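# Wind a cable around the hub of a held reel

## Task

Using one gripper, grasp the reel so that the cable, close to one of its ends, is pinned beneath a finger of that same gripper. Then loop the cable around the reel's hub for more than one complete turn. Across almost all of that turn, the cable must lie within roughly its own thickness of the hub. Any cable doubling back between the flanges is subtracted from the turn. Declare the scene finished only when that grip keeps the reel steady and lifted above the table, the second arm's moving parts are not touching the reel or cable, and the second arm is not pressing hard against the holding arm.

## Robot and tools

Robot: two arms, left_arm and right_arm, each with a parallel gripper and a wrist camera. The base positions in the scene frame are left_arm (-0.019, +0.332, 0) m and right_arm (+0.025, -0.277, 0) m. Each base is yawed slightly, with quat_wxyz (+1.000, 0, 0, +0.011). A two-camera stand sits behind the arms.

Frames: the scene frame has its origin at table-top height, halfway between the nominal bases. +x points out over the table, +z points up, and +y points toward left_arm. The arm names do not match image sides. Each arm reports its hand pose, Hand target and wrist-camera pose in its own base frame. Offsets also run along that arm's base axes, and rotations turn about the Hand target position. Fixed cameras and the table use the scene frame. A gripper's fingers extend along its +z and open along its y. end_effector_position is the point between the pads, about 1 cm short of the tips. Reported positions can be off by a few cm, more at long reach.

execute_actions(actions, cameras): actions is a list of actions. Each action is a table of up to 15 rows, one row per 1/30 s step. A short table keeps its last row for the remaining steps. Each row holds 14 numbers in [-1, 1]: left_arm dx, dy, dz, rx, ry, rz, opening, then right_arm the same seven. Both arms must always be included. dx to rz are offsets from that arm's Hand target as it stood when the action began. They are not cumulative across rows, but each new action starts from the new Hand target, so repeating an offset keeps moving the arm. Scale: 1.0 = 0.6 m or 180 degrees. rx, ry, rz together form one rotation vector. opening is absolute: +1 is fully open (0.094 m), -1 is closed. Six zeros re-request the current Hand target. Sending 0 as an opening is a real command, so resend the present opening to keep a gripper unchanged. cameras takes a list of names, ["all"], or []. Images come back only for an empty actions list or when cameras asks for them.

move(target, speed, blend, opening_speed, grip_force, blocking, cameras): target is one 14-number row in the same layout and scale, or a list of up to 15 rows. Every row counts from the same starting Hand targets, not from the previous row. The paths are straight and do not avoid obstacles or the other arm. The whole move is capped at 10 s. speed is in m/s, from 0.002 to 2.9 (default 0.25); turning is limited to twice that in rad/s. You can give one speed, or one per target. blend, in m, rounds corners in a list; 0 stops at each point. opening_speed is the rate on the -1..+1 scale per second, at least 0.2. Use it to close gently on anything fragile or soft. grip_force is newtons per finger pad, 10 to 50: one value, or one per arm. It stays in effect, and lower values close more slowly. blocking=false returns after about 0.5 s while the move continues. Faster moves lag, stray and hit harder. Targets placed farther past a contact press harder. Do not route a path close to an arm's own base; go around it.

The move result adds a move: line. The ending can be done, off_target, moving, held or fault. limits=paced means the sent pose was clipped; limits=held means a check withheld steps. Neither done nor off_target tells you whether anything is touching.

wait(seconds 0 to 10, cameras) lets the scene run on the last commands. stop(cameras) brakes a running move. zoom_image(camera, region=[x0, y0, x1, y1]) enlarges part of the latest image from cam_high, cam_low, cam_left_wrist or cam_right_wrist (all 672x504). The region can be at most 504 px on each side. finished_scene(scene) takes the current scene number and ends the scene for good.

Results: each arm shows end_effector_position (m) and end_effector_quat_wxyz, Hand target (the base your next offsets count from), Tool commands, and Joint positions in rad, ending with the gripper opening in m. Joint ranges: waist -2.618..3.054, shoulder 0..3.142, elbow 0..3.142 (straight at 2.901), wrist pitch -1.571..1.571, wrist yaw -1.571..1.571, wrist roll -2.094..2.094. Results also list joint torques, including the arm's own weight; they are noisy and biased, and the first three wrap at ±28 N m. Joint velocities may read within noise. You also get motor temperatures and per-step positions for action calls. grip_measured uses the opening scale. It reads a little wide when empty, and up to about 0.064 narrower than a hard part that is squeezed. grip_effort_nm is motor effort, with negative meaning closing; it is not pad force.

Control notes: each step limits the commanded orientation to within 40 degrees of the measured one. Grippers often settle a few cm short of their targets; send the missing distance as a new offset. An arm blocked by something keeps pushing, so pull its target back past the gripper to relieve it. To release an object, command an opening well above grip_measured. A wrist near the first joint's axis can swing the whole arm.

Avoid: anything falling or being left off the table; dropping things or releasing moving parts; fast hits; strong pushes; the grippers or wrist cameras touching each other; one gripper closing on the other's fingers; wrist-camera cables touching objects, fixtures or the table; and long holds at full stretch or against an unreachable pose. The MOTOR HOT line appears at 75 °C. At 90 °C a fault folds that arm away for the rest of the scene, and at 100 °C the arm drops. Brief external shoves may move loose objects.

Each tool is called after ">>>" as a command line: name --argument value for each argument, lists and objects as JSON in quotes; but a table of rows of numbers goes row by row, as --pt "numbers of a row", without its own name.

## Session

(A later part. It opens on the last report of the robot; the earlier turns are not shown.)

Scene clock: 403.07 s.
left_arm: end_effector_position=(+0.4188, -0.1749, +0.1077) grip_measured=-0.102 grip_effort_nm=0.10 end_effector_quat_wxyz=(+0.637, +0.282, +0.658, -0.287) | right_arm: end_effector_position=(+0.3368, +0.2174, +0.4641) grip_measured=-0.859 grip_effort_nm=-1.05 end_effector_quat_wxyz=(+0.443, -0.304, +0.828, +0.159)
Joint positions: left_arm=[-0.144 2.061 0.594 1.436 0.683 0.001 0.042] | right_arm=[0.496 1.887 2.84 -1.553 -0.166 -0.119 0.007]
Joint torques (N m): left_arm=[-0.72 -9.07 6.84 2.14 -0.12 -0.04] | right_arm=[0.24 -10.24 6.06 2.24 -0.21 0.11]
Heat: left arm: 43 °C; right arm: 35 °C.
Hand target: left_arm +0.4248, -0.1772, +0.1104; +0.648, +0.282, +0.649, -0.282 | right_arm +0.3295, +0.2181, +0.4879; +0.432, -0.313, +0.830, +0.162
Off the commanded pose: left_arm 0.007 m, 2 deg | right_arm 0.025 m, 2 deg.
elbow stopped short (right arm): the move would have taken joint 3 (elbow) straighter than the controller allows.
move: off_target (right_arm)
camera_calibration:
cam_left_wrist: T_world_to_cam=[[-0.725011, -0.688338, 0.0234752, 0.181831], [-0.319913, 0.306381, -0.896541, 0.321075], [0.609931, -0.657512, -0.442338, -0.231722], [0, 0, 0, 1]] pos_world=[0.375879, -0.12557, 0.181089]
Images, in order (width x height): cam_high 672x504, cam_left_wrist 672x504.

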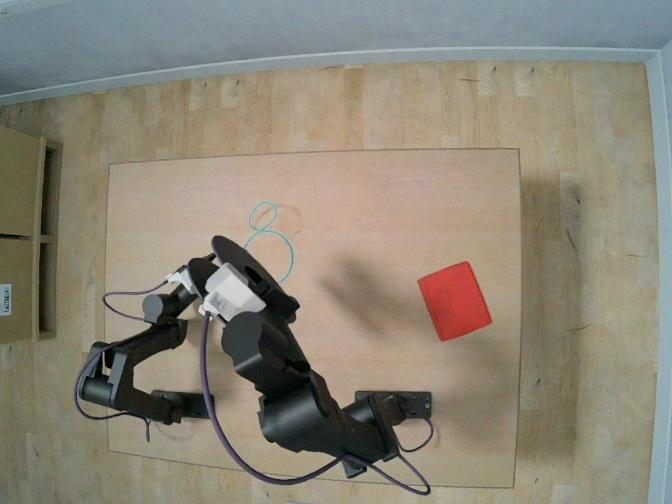

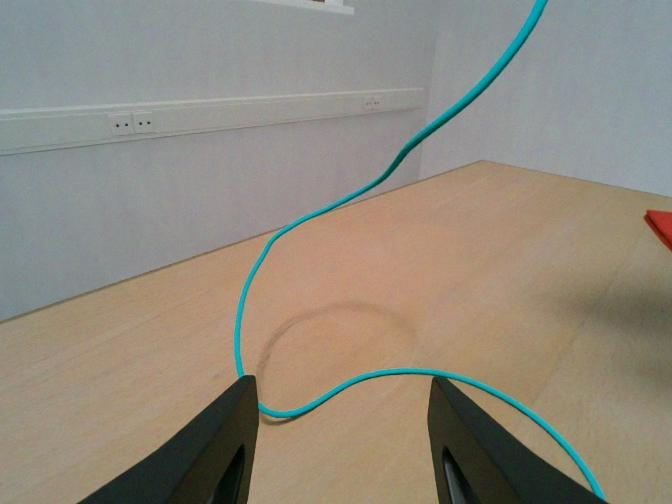

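>>> move --pt "0.215 -0.12 -0.068 0 0 0 -0.1 0 0 0 0 0 0 -1" --speed 0.12 --cameras '["cam_left_wrist","cam_low"]'

Scene clock: 405.57 s.
left_arm: end_effector_position=(+0.5481, -0.2464, +0.0846) grip_measured=-0.102 grip_effort_nm=0.10 end_effector_quat_wxyz=(+0.655, +0.287, +0.638, -0.284) | right_arm: end_effector_position=(+0.3368, +0.2174, +0.4641) grip_measured=-0.859 grip_effort_nm=-1.05 end_effector_quat_wxyz=(+0.443, -0.304, +0.828, +0.159)
Joint positions: left_arm=[-0.261 2.46 1.266 1.218 0.57 0.001 0.042] | right_arm=[0.496 1.887 2.84 -1.553 -0.166 -0.119 0.007]
Joint torques (N m): left_arm=[-0.55 -13.24 8.92 1.73 -0.18 -0.04] | right_arm=[0.23 -10.21 6.06 2.25 -0.21 0.11]
Heat: left arm: 43 °C; right arm: 35 °C.
Hand target: left_arm +0.5537, -0.2493, +0.0696; +0.648, +0.282, +0.649, -0.282 | right_arm +0.3295, +0.2181, +0.4879; +0.432, -0.313, +0.830, +0.162
Off the commanded pose: left_arm 0.016 m, 2 deg | right_arm 0.025 m, 2 deg.
elbow stopped short (right arm): the move would have taken joint 3 (elbow) straighter than the controller allows.
move: off_target (left_arm, right_arm)
camera_calibration:
cam_left_wrist: T_world_to_cam=[[-0.728295, -0.685216, -0.00804882, 0.232184], [-0.27026, 0.298005, -0.915507, 0.335795], [0.629719, -0.664584, -0.402222, -0.383828], [0, 0, 0, 1]] pos_world=[0.501554, -0.196058, 0.154908]
Images, in order (width x height): cam_low 672x504, cam_left_wrist 672x504.

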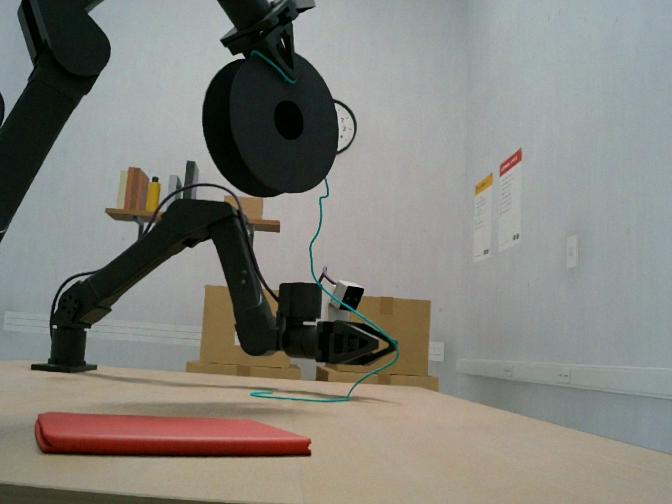

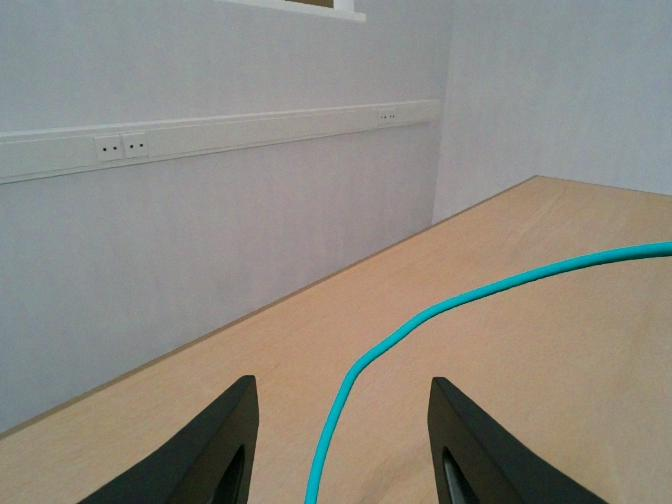

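Close; advance slightly.

>>> move --pt "0.025 -0.024 0.0 0 0 0 -0.1 0 0 0 0 0 0 -1" --pt "0.025 -0.024 0.0 0 0 0 -1 0 0 0 0 0 0 -1" --speed 0.1 --cameras '["cam_left_wrist","cam_low"]'

Scene clock: 407.43 s.
left_arm: end_effector_position=(+0.5631, -0.2608, +0.0850) grip_measured=-0.986 grip_effort_nm=-0.77 end_effector_quat_wxyz=(+0.655, +0.287, +0.639, -0.284) | right_arm: end_effector_position=(+0.3368, +0.2174, +0.4641) grip_measured=-0.859 grip_effort_nm=-1.05 end_effector_quat_wxyz=(+0.443, -0.304, +0.828, +0.159)
Joint positions: left_arm=[-0.283 2.5 1.365 1.157 0.549 0.001 0.001] | right_arm=[0.496 1.887 2.84 -1.553 -0.166 -0.119 0.007]
Joint torques (N m): left_arm=[-0.49 -13.91 9.29 1.74 -0.19 -0.03] | right_arm=[0.28 -10.28 6.06 2.25 -0.21 0.11]
Heat: left arm: 43 °C; right arm: 35 °C.
Hand target: left_arm +0.5688, -0.2636, +0.0697; +0.648, +0.282, +0.649, -0.282 | right_arm +0.3295, +0.2181, +0.4879; +0.432, -0.313, +0.830, +0.162
Off the commanded pose: left_arm 0.017 m, 2 deg | right_arm 0.025 m, 2 deg.
elbow stopped short (right arm): the move would have taken joint 3 (elbow) straighter than the controller allows.
move: off_target (left_arm, right_arm); target 2's new opening was sent with left_arm's hand 0.017 m and 2 deg from that target
camera_calibration:
cam_left_wrist: T_world_to_cam=[[-0.728559, -0.684947, -0.00709782, 0.233296], [-0.27125, 0.298005, -0.915214, 0.345123], [0.628988, -0.664862, -0.402906, -0.402346], [0, 0, 0, 1]] pos_world=[0.516655, -0.210558, 0.155409]
Images, in order (width x height): cam_low 672x504, cam_left_wrist 672x504.

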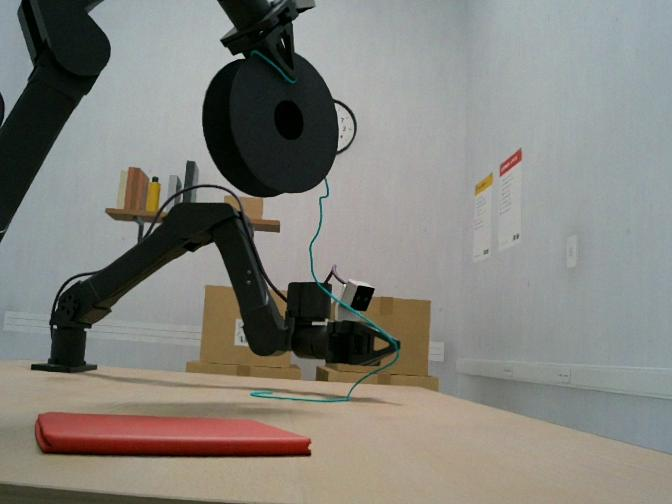

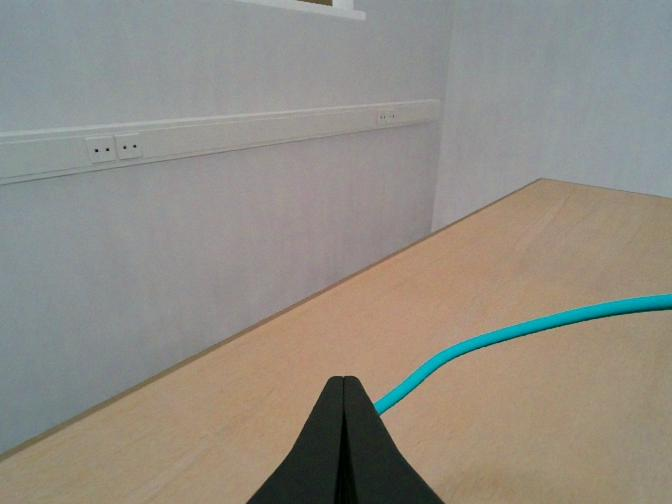

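>>> move --pt "0.0 0.0 0.0 0 0 0 -0.1 0 0 0 0 0 0 -1" --pt "0.05 -0.05 -0.005 0 0 0 -0.1 0 0 0 0 0 0 -1" --pt "0.05 -0.05 -0.005 0 0 0 -1 0 0 0 0 0 0 -1" --speed 0.1 --cameras '["cam_left_wrist","cam_low"]'

Scene clock: 410.00 s.
left_arm: end_effector_position=(+0.5926, -0.2922, +0.0832) grip_measured=-0.986 grip_effort_nm=-0.77 end_effector_quat_wxyz=(+0.654, +0.288, +0.639, -0.286) | right_arm: end_effector_position=(+0.3368, +0.2174, +0.4641) grip_measured=-0.859 grip_effort_nm=-1.04 end_effector_quat_wxyz=(+0.443, -0.304, +0.828, +0.159)
Joint positions: left_arm=[-0.326 2.602 1.589 1.034 0.509 0.001 0.001] | right_arm=[0.496 1.887 2.84 -1.553 -0.166 -0.119 0.007]
Joint torques (N m): left_arm=[-0.2 -15.01 10.13 1.77 -0.18 -0.03] | right_arm=[0.27 -10.21 6.02 2.25 -0.2 0.1]
Heat: left arm: 43 °C; right arm: 35 °C.
Hand target: left_arm +0.5987, -0.2937, +0.0666; +0.648, +0.282, +0.649, -0.282 | right_arm +0.3295, +0.2181, +0.4879; +0.432, -0.313, +0.830, +0.162
Off the commanded pose: left_arm 0.018 m, 2 deg | right_arm 0.025 m, 2 deg.
elbow stopped short (right arm): the move would have taken joint 3 (elbow) straighter than the controller allows.
move: off_target (left_arm, right_arm); target 3's new opening was sent with left_arm's hand 0.018 m and 2 deg from that target
camera_calibration:
cam_left_wrist: T_world_to_cam=[[-0.730682, -0.682694, -0.00567812, 0.235043], [-0.271606, 0.298308, -0.91501, 0.361066], [0.626365, -0.667039, -0.403392, -0.441514], [0, 0, 0, 1]] pos_world=[0.546359, -0.241753, 0.153611]
Images, in order (width x height): cam_low 672x504, cam_left_wrist 672x504.

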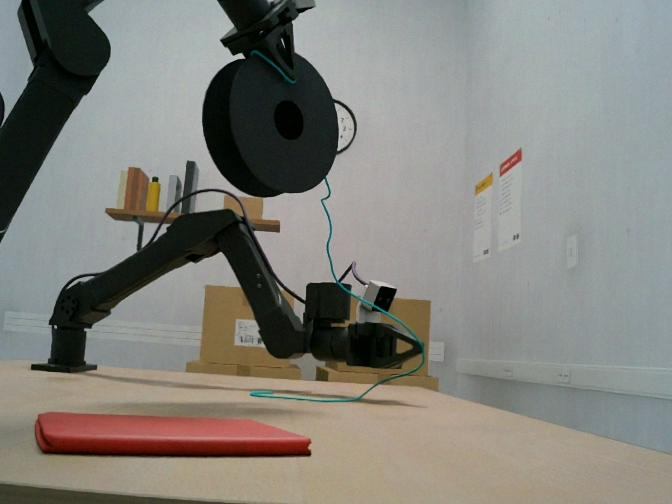

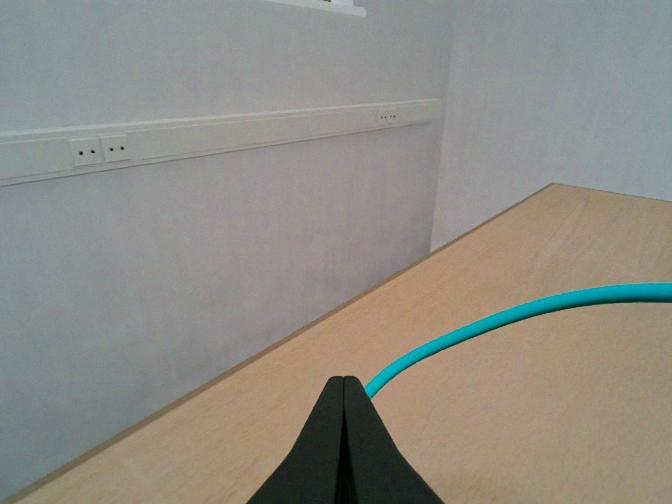

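>>> move --pt "-0.06 0.06 0.0 0 0 0 0.0 0 0 0 0 0 0 -1" --pt "-0.055 0.065 -0.03 0.17 -0.183 0 0.0 0 0 0 0 0 0 -1" --speed 0.1 --cameras '["cam_left_wrist","cam_low"]'

Scene clock: 416.03 s.
left_arm: end_effector_position=(+0.5657, -0.2579, +0.0564) grip_measured=-0.002 grip_effort_nm=0.10 end_effector_quat_wxyz=(+0.710, +0.505, +0.490, -0.012) | right_arm: end_effector_position=(+0.3368, +0.2174, +0.4641) grip_measured=-0.859 grip_effort_nm=-1.04 end_effector_quat_wxyz=(+0.443, -0.304, +0.828, +0.159)
Joint positions: left_arm=[-0.28 2.578 1.387 1.201 0.538 0.778 0.047] | right_arm=[0.496 1.887 2.84 -1.553 -0.166 -0.119 0.007]
Joint torques (N m): left_arm=[0.68 -16.16 6.54 1.93 0.13 0.03] | right_arm=[0.28 -10.25 6.05 2.26 -0.21 0.11]
Heat: left arm: 43 °C; right arm: 35 °C.
Hand target: left_arm +0.5658, -0.2547, +0.0487; +0.707, +0.508, +0.491, -0.013 | right_arm +0.3295, +0.2181, +0.4879; +0.432, -0.313, +0.830, +0.162
Off the commanded pose: left_arm 0.008 m, 0 deg | right_arm 0.025 m, 2 deg.
elbow stopped short (right arm): the move would have taken joint 3 (elbow) straighter than the controller allows.
move: off_target (right_arm)
camera_calibration:
cam_left_wrist: T_world_to_cam=[[-0.505346, -0.502812, -0.701289, 0.196841], [0.177417, 0.734792, -0.654679, 0.162951], [0.844481, -0.45526, -0.282117, -0.488093], [0, 0, 0, 1]] pos_world=[0.482748, -0.242971, 0.107024]
Images, in order (width x height): cam_low 672x504, cam_left_wrist 672x504.

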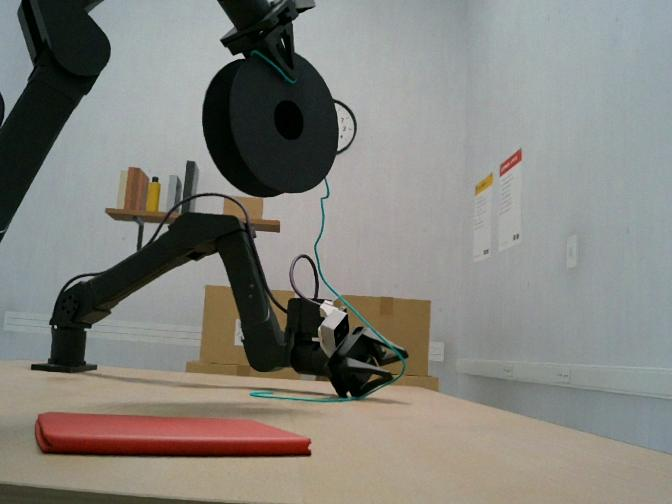

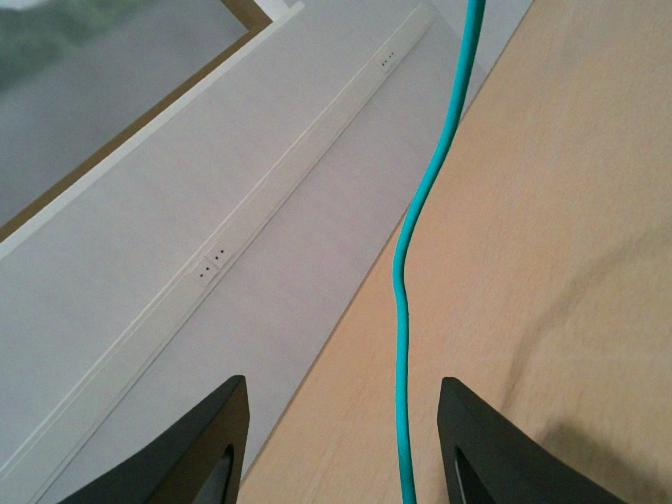

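>>> move --pt "0.028 -0.046 -0.005 0 0 0 0.0 0 0 0 0 0 0 -1" --pt "0.028 -0.046 -0.005 0 0 0 -1 0 0 0 0 0 0 -1" --speed 0.1 --cameras '["cam_left_wrist","cam_low"]'

Scene clock: 418.00 s.
left_arm: end_effector_position=(+0.5776, -0.2808, +0.0635) grip_measured=-0.947 grip_effort_nm=-1.05 end_effector_quat_wxyz=(+0.716, +0.507, +0.480, -0.013) | right_arm: end_effector_position=(+0.3368, +0.2174, +0.4641) grip_measured=-0.859 grip_effort_nm=-1.04 end_effector_quat_wxyz=(+0.443, -0.304, +0.828, +0.159)
Joint positions: left_arm=[-0.315 2.615 1.495 1.149 0.515 0.781 0.002] | right_arm=[0.496 1.887 2.84 -1.553 -0.166 -0.119 0.007]
Joint torques (N m): left_arm=[-0.23 -14.63 9.4 1.72 -0.13 0.01] | right_arm=[0.29 -10.18 6.06 2.26 -0.21 0.11]
Heat: left arm: 43 °C; right arm: 35 °C.
Hand target: left_arm +0.5826, -0.2822, +0.0457; +0.707, +0.508, +0.491, -0.013 | right_arm +0.3295, +0.2181, +0.4879; +0.432, -0.313, +0.830, +0.162
Off the commanded pose: left_arm 0.018 m, 2 deg | right_arm 0.025 m, 2 deg.
elbow stopped short (right arm): the move would have taken joint 3 (elbow) straighter than the controller allows.
move: off_target (left_arm, right_arm); target 2's new opening was sent with left_arm's hand 0.019 m and 2 deg from that target
camera_calibration:
cam_left_wrist: T_world_to_cam=[[-0.497006, -0.499682, -0.709439, 0.192919], [0.199719, 0.729745, -0.6539, 0.167902], [0.844451, -0.46668, -0.262892, -0.511108], [0, 0, 0, 1]] pos_world=[0.493955, -0.264652, 0.112289]
Images, in order (width x height): cam_low 672x504, cam_left_wrist 672x504.

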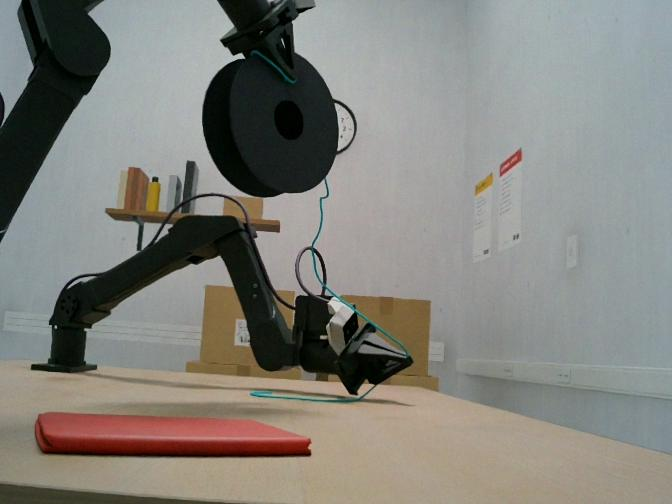

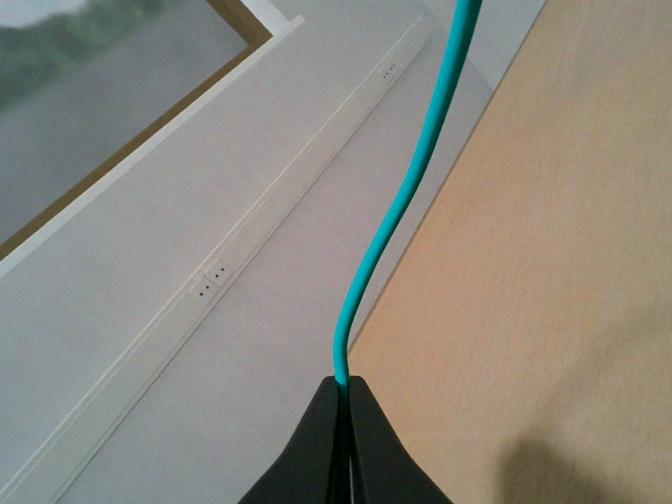

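>>> move --pt "-0.233 0.02 0.04 -0.1 0.11 0 -1 0 0 0 0 0 0 -1" --pt "-0.389 -0.103 0.033 -0.17 0.183 0 -1 0 0 0 0 0 0 -1" --pt "-0.573 -0.275 0.058 -0.17 0.183 0 -1 0 0 0 0 0 0 -1" --pt "-0.668 -0.318 0.257 -0.17 0.183 0 -1 0 0 0 0 0 0 -1" --speed 0.11 --blend 0.03 --cameras '["all"]'

>>> zoom_image --camera "cam_low" --region '[120, 0, 372, 200]'

Scene clock: 425.73 s.
left_arm: end_effector_position=(+0.1810, -0.4717, +0.1790) grip_measured=-0.947 grip_effort_nm=-1.05 end_effector_quat_wxyz=(+0.638, +0.299, +0.655, -0.274) | right_arm: end_effector_position=(+0.3367, +0.2175, +0.4641) grip_measured=-0.859 grip_effort_nm=-1.04 end_effector_quat_wxyz=(+0.443, -0.304, +0.828, +0.159)
Joint positions: left_arm=[-1.398 1.873 0.826 1.004 -0.563 -0.001 0.002] | right_arm=[0.496 1.887 2.84 -1.553 -0.166 -0.119 0.007]
Joint torques (N m): left_arm=[-0.39 -14.43 9.48 1.79 -0.22 -0.03] | right_arm=[0.28 -10.22 6.06 2.26 -0.21 0.1]
Heat: left arm: 44 °C; right arm: 35 °C.
Hand target: left_arm +0.1817, -0.4731, +0.1998; +0.648, +0.282, +0.649, -0.282 | right_arm +0.3295, +0.2181, +0.4879; +0.432, -0.313, +0.830, +0.163
Off the commanded pose: left_arm 0.021 m, 3 deg | right_arm 0.025 m, 2 deg.
elbow stopped short (right arm): the move would have taken joint 3 (elbow) straighter than the controller allows.
move: off_target (left_arm, right_arm)
camera_calibration:
cam_left_wrist: T_world_to_cam=[[-0.730698, -0.682498, -0.0166512, -0.185615], [-0.298399, 0.34122, -0.891362, 0.411351], [0.614034, -0.646348, -0.452985, -0.243889], [0, 0, 0, 1]] pos_world=[0.136874, -0.42468, 0.253094]
cam_right_wrist: T_world_to_cam=[[0.649599, -0.760257, 0.00548611, -0.0559432], [-0.659401, -0.566986, -0.493677, 0.61155], [0.378432, 0.317074, -0.869628, 0.295813], [0, 0, 0, 1]] pos_world=[0.327652, 0.210414, 0.559462]

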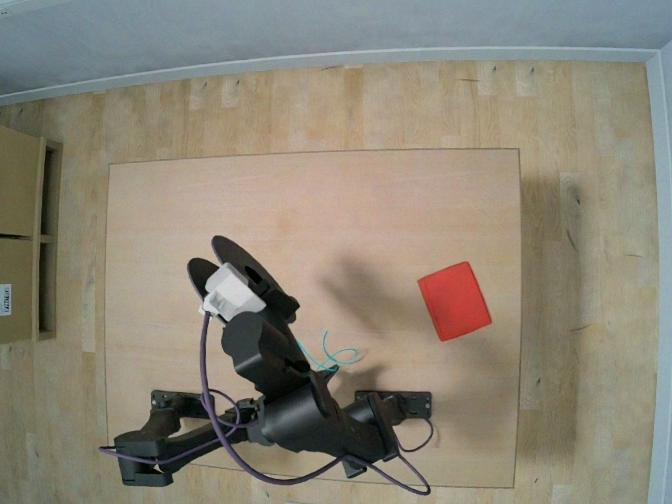

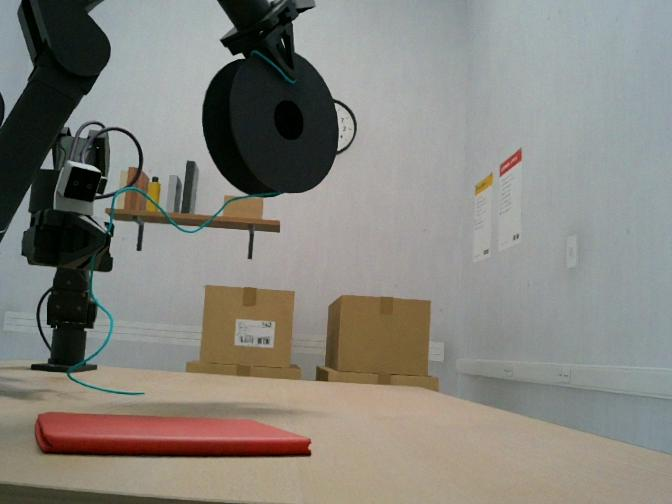

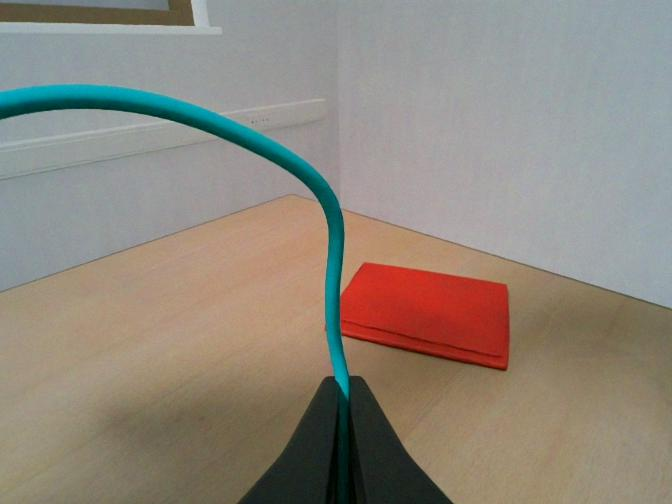

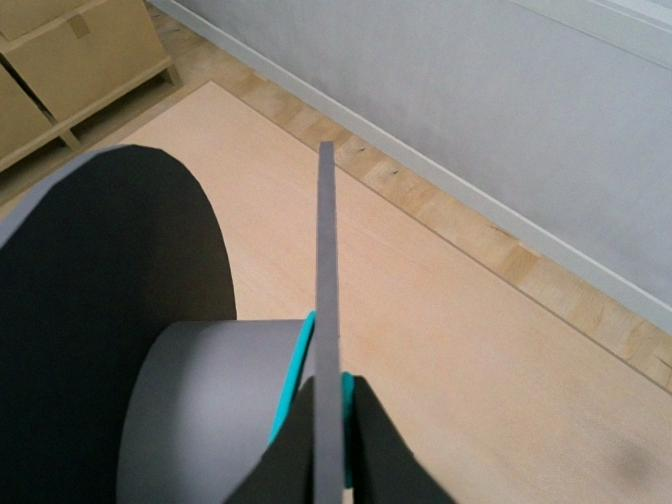

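Scaled by 2.000 from the camera's 672x504 image, which has a finer 960x720 frame.

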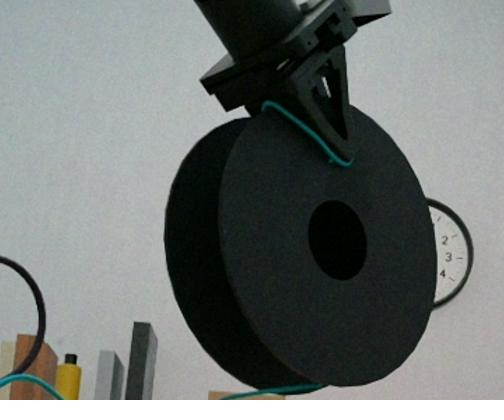

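>>> move --pt "-0.05 -0.05 0.24 -0.2 0.215 0 -1 0 0 0 0 0 0 -1" --speed 0.08 --cameras '["all"]'

>>> zoom_image --camera "cam_low" --region '[120, 0, 372, 200]'

Scene clock: 431.63 s.
left_arm: end_effector_position=(+0.1576, -0.5038, +0.2944) grip_measured=-0.947 grip_effort_nm=-1.05 end_effector_quat_wxyz=(+0.486, +0.029, +0.719, -0.496) | right_arm: end_effector_position=(+0.3367, +0.2175, +0.4641) grip_measured=-0.859 grip_effort_nm=-1.04 end_effector_quat_wxyz=(+0.443, -0.304, +0.828, +0.159)
Joint positions: left_arm=[-1.474 1.726 1.183 0.499 -0.638 -0.782 0.002] | right_arm=[0.496 1.887 2.84 -1.553 -0.166 -0.119 0.007]
Joint torques (N m): left_arm=[0.02 -11.67 8.72 1.84 -0.01 0.01] | right_arm=[0.25 -10.18 6.04 2.25 -0.22 0.1]
Heat: left arm: 44 °C; right arm: 35 °C.
Hand target: left_arm +0.1577, -0.5037, +0.2937; +0.487, +0.030, +0.720, -0.494 (not the last commanded pose) | right_arm +0.3295, +0.2181, +0.4879; +0.432, -0.313, +0.830, +0.163
Off the commanded pose: left_arm 0.050 m, 10 deg | right_arm 0.025 m, 2 deg.
elbow stopped short (right arm): the move would have taken joint 3 (elbow) straighter than the controller allows.
move: held (left_arm; a check stopped the path), off_target (right_arm); limits=held
pose unreachable (left arm): on one or more control steps of this call, first in action 0 (counted from 0), this arm could not follow its commanded pose, so it was not sent that pose on those steps. It may still have moved: this result reports where it is.
cause: moving toward the commanded pose would bring a part of the arm too close to another arm (this arm's fingers and the right arm's upper arm (the part past joint 2), 35 mm apart when this arm was first held).
camera_calibration:
cam_left_wrist: T_world_to_cam=[[-0.509727, -0.515477, 0.688812, -0.381067], [-0.76546, -0.093764, -0.636616, 0.297697], [0.392746, -0.851758, -0.346783, -0.297902], [0, 0, 0, 1]] pos_world=[0.150635, -0.422259, 0.348695]
cam_right_wrist: T_world_to_cam=[[0.649599, -0.760257, 0.00548611, -0.0559432], [-0.659401, -0.566986, -0.493677, 0.61155], [0.378432, 0.317074, -0.869628, 0.295813], [0, 0, 0, 1]] pos_world=[0.327652, 0.210414, 0.559462]

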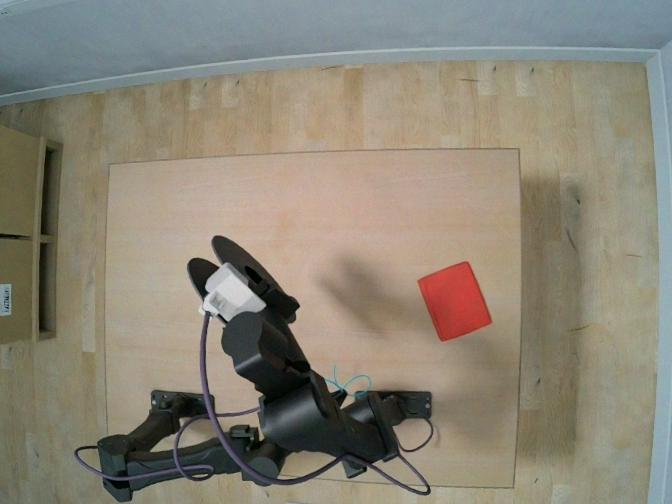

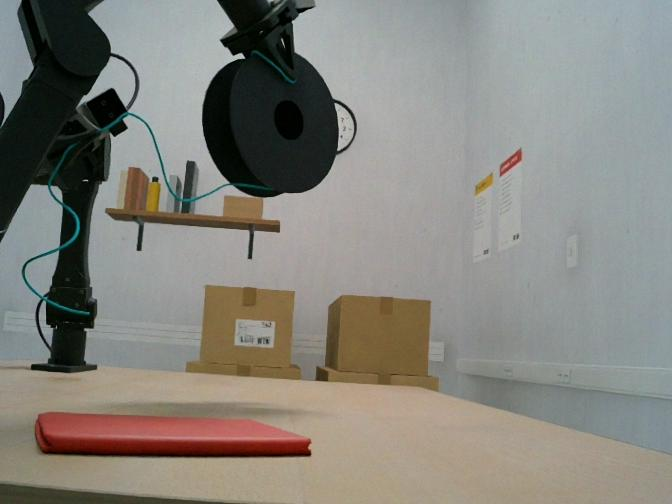

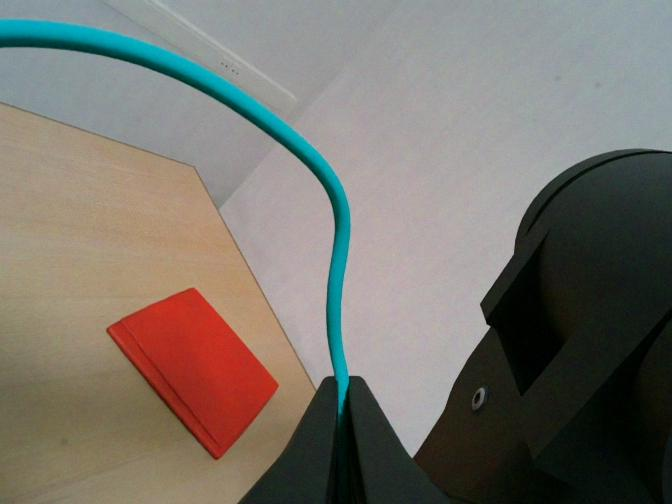

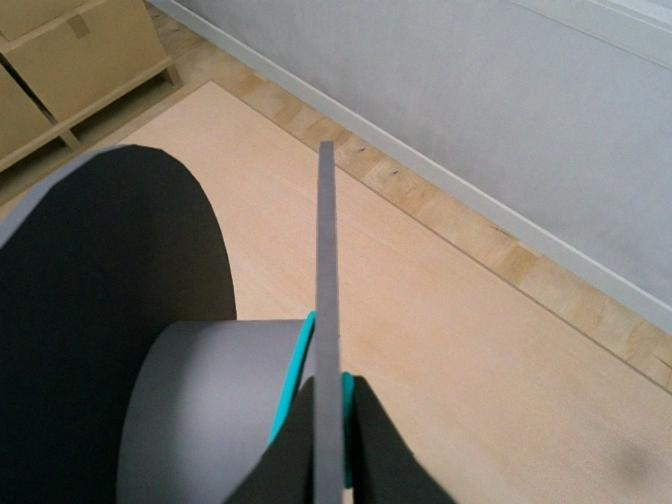

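Scaled by 2.000 from the camera's 672x504 image, which has a finer 960x720 frame.

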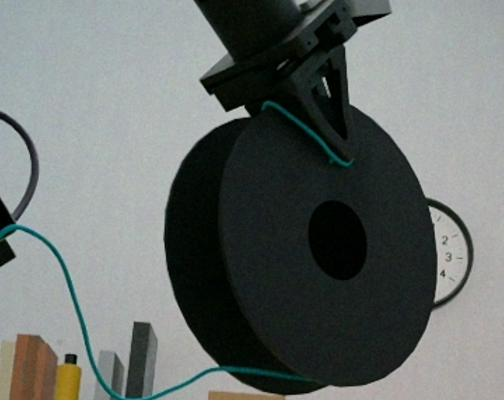

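>>> move --pt "0.005 0.065 0.143 0 0 0 -1 0 0 0 0 0 0 -1" --pt "-0.01 0.141 0.343 -0.11 0.12 0 -1 0 0 0 0 0 0 -1" --speed 0.08 --blend 0.02 --cameras '["all"]'

>>> zoom_image --camera "cam_low" --region '[120, 0, 372, 200]'

Scene clock: 437.20 s.
left_arm: end_effector_position=(+0.1509, -0.4305, +0.4815) grip_measured=-0.947 grip_effort_nm=-1.05 end_effector_quat_wxyz=(+0.341, -0.140, +0.712, -0.597) | right_arm: end_effector_position=(+0.3367, +0.2175, +0.4641) grip_measured=-0.859 grip_effort_nm=-1.05 end_effector_quat_wxyz=(+0.443, -0.304, +0.828, +0.159)
Joint positions: left_arm=[-1.462 1.499 1.729 -0.296 -0.604 -1.284 0.002] | right_arm=[0.496 1.887 2.84 -1.553 -0.166 -0.119 0.007]
Joint torques (N m): left_arm=[0.47 -10.25 10.97 1.72 -0.02 -0.01] | right_arm=[0.28 -10.21 6.01 2.25 -0.2 0.11]
Heat: left arm: 43 °C; right arm: 35 °C.
Hand target: left_arm +0.1516, -0.4192, +0.4994; +0.342, -0.146, +0.703, -0.607 | right_arm +0.3295, +0.2181, +0.4879; +0.432, -0.313, +0.830, +0.162
Off the commanded pose: left_arm 0.021 m, 2 deg | right_arm 0.025 m, 2 deg.
elbow stopped short (right arm): the move would have taken joint 3 (elbow) straighter than the controller allows.
move: off_target (left_arm, right_arm)
camera_calibration:
cam_left_wrist: T_world_to_cam=[[-0.192728, -0.25634, 0.947178, -0.536235], [-0.937771, -0.23604, -0.254695, 0.199401], [0.288861, -0.937323, -0.194897, -0.262197], [0, 0, 0, 1]] pos_world=[0.159383, -0.336155, 0.507595]
cam_right_wrist: T_world_to_cam=[[0.649599, -0.760257, 0.00548611, -0.0559432], [-0.659401, -0.566986, -0.493677, 0.61155], [0.378432, 0.317074, -0.869628, 0.295813], [0, 0, 0, 1]] pos_world=[0.327652, 0.210414, 0.559462]

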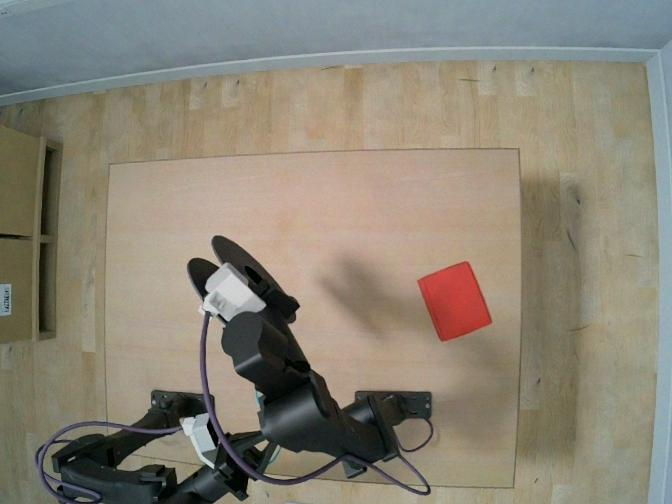

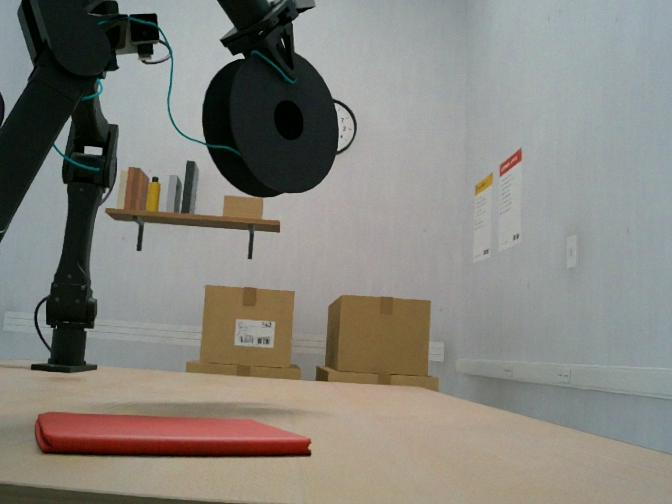

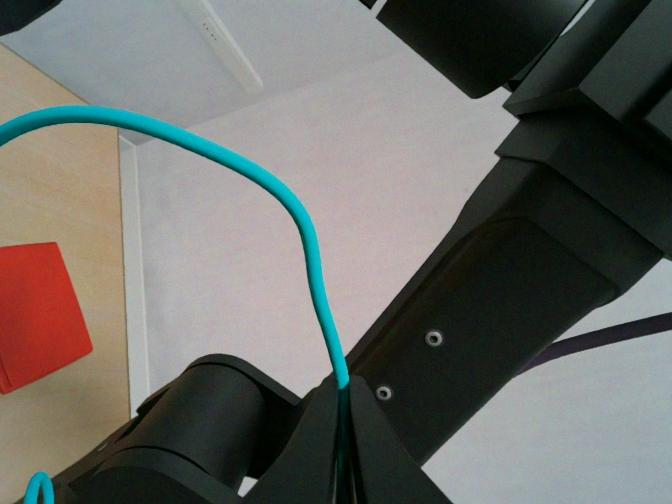

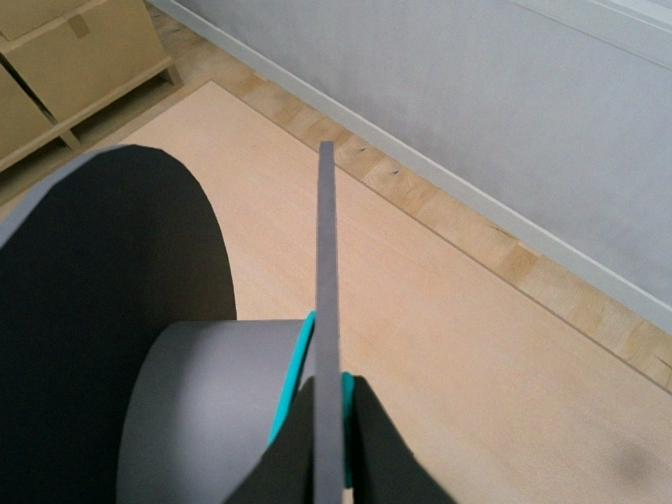

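Scaled by 2.000 from the camera's 672x504 image, which has a finer 960x720 frame.

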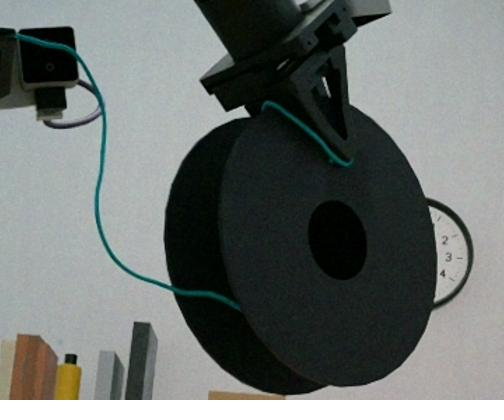

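>>> move --pt "0.06 0.10 0.19 -0.05 0.053 0 -1 0 0 0 0 0 0 -1" --pt "0.13 0.155 0.19 -0.05 0.053 0 -1 0 0 0 0 0 0 -1" --speed 0.08 --blend 0.02 --cameras '["all"]'

>>> zoom_image --camera "cam_low" --region '[120, 0, 372, 200]'

Scene clock: 441.10 s.
left_arm: end_effector_position=(+0.2271, -0.3242, +0.6166) grip_measured=-0.947 grip_effort_nm=-1.06 end_effector_quat_wxyz=(+0.271, -0.221, +0.673, -0.651) | right_arm: end_effector_position=(+0.3367, +0.2176, +0.4641) grip_measured=-0.859 grip_effort_nm=-1.04 end_effector_quat_wxyz=(+0.443, -0.304, +0.828, +0.160)
Joint positions: left_arm=[-1.048 1.752 2.762 -1.015 -0.19 -1.495 0.002] | right_arm=[0.496 1.887 2.84 -1.553 -0.167 -0.119 0.007]
Joint torques (N m): left_arm=[0.64 -5.52 6 1.81 0.09 -0.01] | right_arm=[0.31 -10.21 6.09 2.25 -0.2 0.11]
Heat: left arm: 43 °C; right arm: 35 °C.
Hand target: left_arm +0.2297, -0.3261, +0.6135; +0.270, -0.222, +0.679, -0.646 | right_arm +0.3295, +0.2181, +0.4879; +0.432, -0.313, +0.830, +0.162
Off the commanded pose: left_arm 0.005 m, 1 deg | right_arm 0.025 m, 2 deg.
elbow stopped short (right arm): the move would have taken joint 3 (elbow) straighter than the controller allows.
move: off_target (right_arm)
camera_calibration:
cam_left_wrist: T_world_to_cam=[[-0.0406549, -0.0620519, 0.997245, -0.624699], [-0.96039, -0.272948, -0.0561362, 0.201097], [0.275679, -0.960026, -0.0484974, -0.252893], [0, 0, 0, 1]] pos_world=[0.237452, -0.226659, 0.622001]
cam_right_wrist: T_world_to_cam=[[0.650063, -0.759864, 0.00501301, -0.0557708], [-0.659182, -0.567187, -0.493739, 0.611546], [0.378018, 0.317657, -0.869596, 0.295814], [0, 0, 0, 1]] pos_world=[0.327552, 0.210515, 0.559462]

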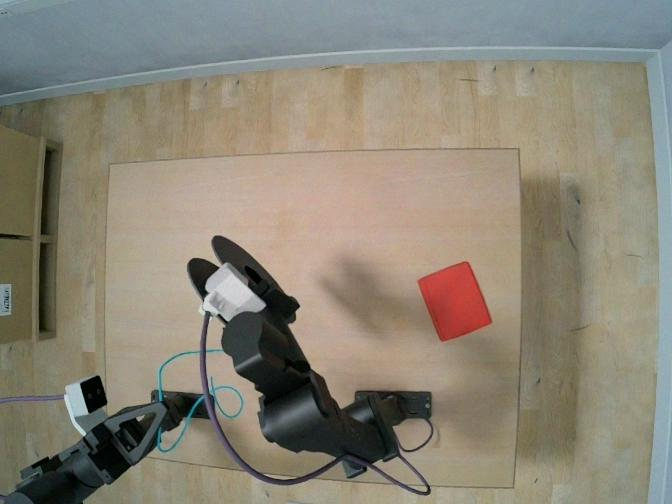

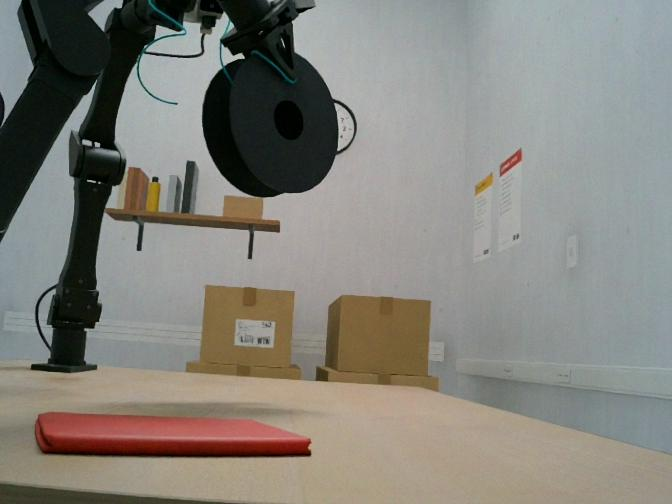

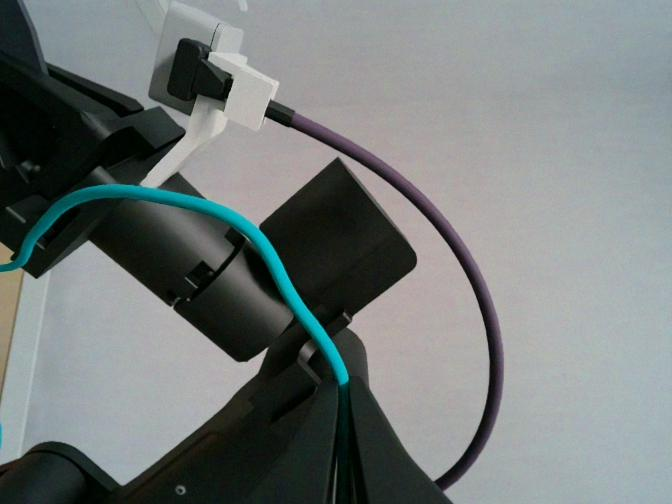

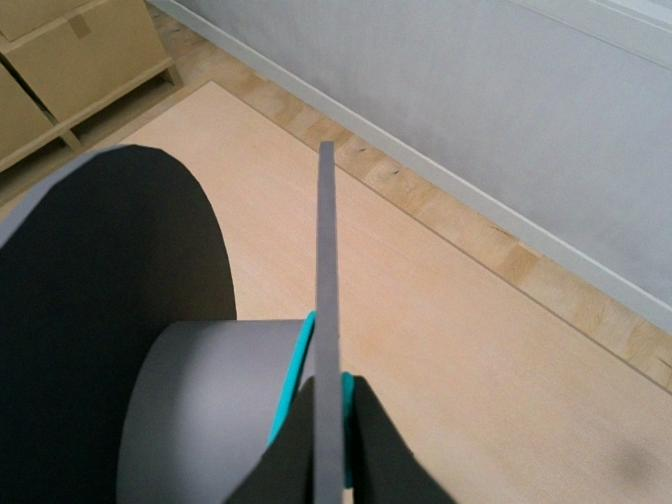

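Scaled by 2.000 from the camera's 672x504 image, which has a finer 960x720 frame.

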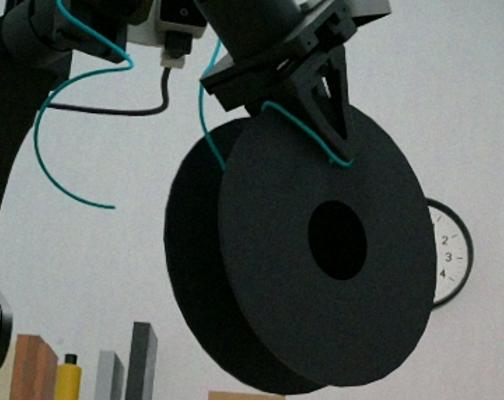

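>>> move --pt "0.24 0.168 -0.06 0.1 -0.107 0 -1 0 0 0 0 0 0 -1" --pt "0.487 0.148 -0.2 0.3 -0.32 0 -1 0 0 0 0 0 0 -1" --speed 0.09 --blend 0.03 --cameras '["all"]'

>>> zoom_image --camera "cam_low" --region '[150, 0, 402, 200]'

>>> zoom_image --camera "cam_right_wrist" --region '[210, 280, 462, 504]'

Scene clock: 449.97 s.
left_arm: end_effector_position=(+0.5138, -0.2395, +0.4942) grip_measured=-0.947 grip_effort_nm=-1.05 end_effector_quat_wxyz=(+0.615, +0.242, +0.683, -0.311) | right_arm: end_effector_position=(+0.3367, +0.2176, +0.4641) grip_measured=-0.859 grip_effort_nm=-1.05 end_effector_quat_wxyz=(+0.443, -0.304, +0.828, +0.160)
Joint positions: left_arm=[-0.276 2.003 2.394 -0.448 0.532 -0.098 0.002] | right_arm=[0.496 1.887 2.84 -1.553 -0.167 -0.119 0.007]
Joint torques (N m): left_arm=[0.87 -11 10.48 1.95 0.12 0.07] | right_arm=[0.28 -10.19 6.05 2.24 -0.21 0.09]
Heat: left arm: 44 °C; right arm: 35 °C.
Hand target: left_arm +0.5217, -0.2374, +0.4935; +0.620, +0.246, +0.680, -0.306 | right_arm +0.3295, +0.2181, +0.4879; +0.432, -0.313, +0.830, +0.162
Off the commanded pose: left_arm 0.008 m, 1 deg | right_arm 0.025 m, 2 deg.
elbow stopped short (right arm): the move would have taken joint 3 (elbow) straighter than the controller allows.
move: off_target (right_arm)
camera_calibration:
cam_left_wrist: T_world_to_cam=[[-0.701553, -0.700391, 0.131434, 0.128907], [-0.412365, 0.248576, -0.87645, 0.741457], [0.581187, -0.669075, -0.463206, -0.13891], [0, 0, 0, 1]] pos_world=[0.476919, -0.186965, 0.568563]
cam_right_wrist: T_world_to_cam=[[0.650063, -0.759864, 0.00501301, -0.0557708], [-0.659182, -0.567187, -0.493739, 0.611546], [0.378018, 0.317657, -0.869596, 0.295814], [0, 0, 0, 1]] pos_world=[0.327552, 0.210515, 0.559462]

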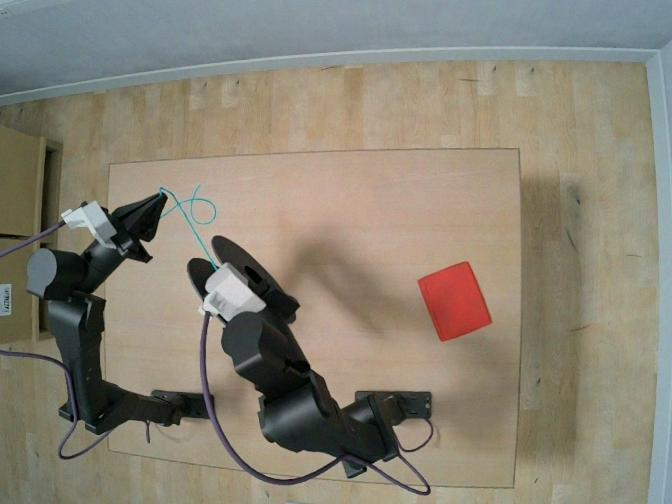

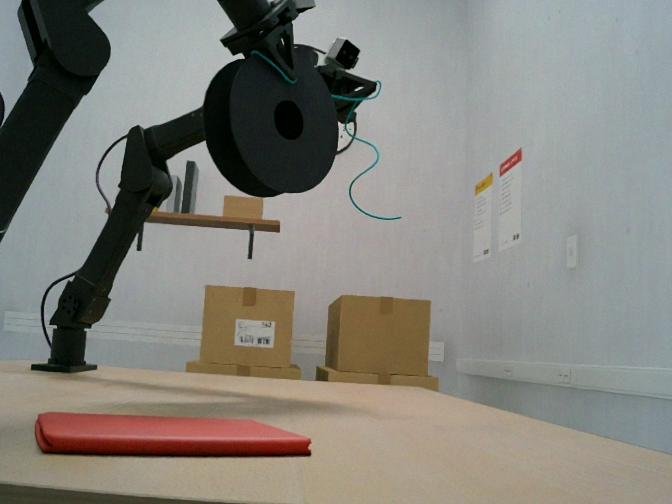

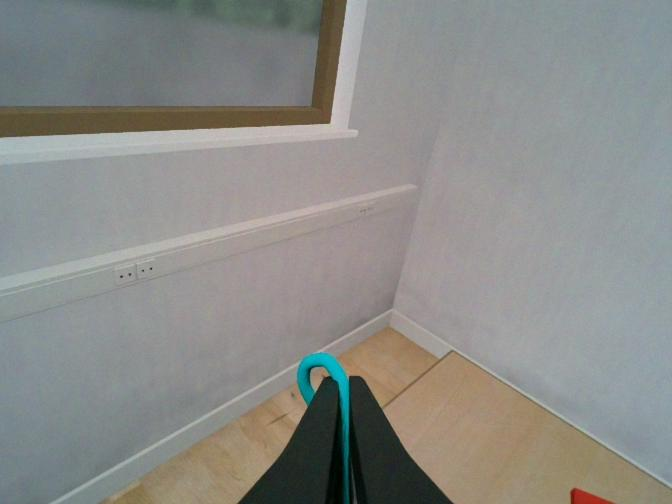

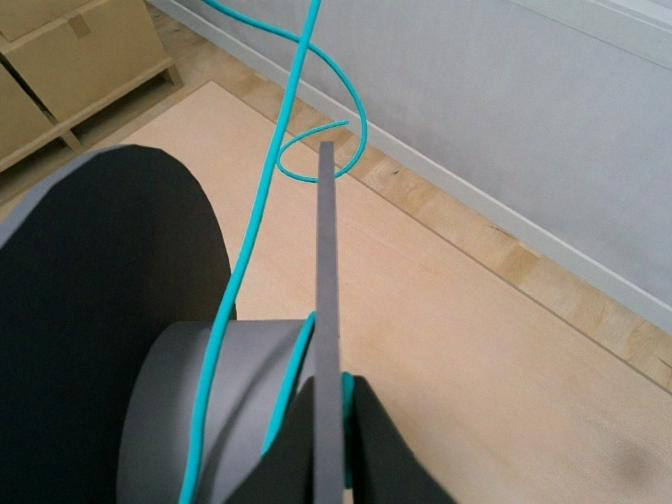

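Scaled by 2.000 from the camera's 672x504 image, which has a finer 960x720 frame.

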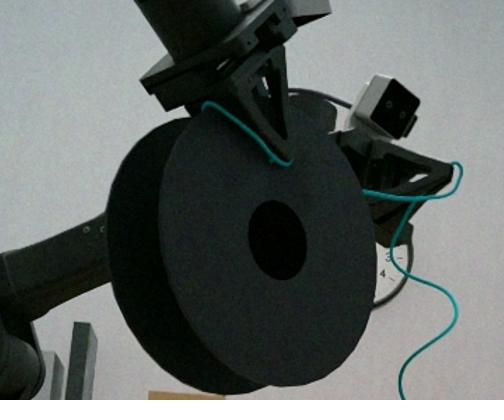

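Scaled by 2.000 from the camera's 672x504 image, which has a finer 960x720 frame.

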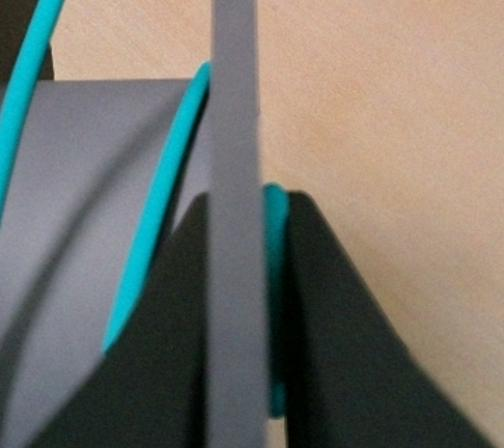

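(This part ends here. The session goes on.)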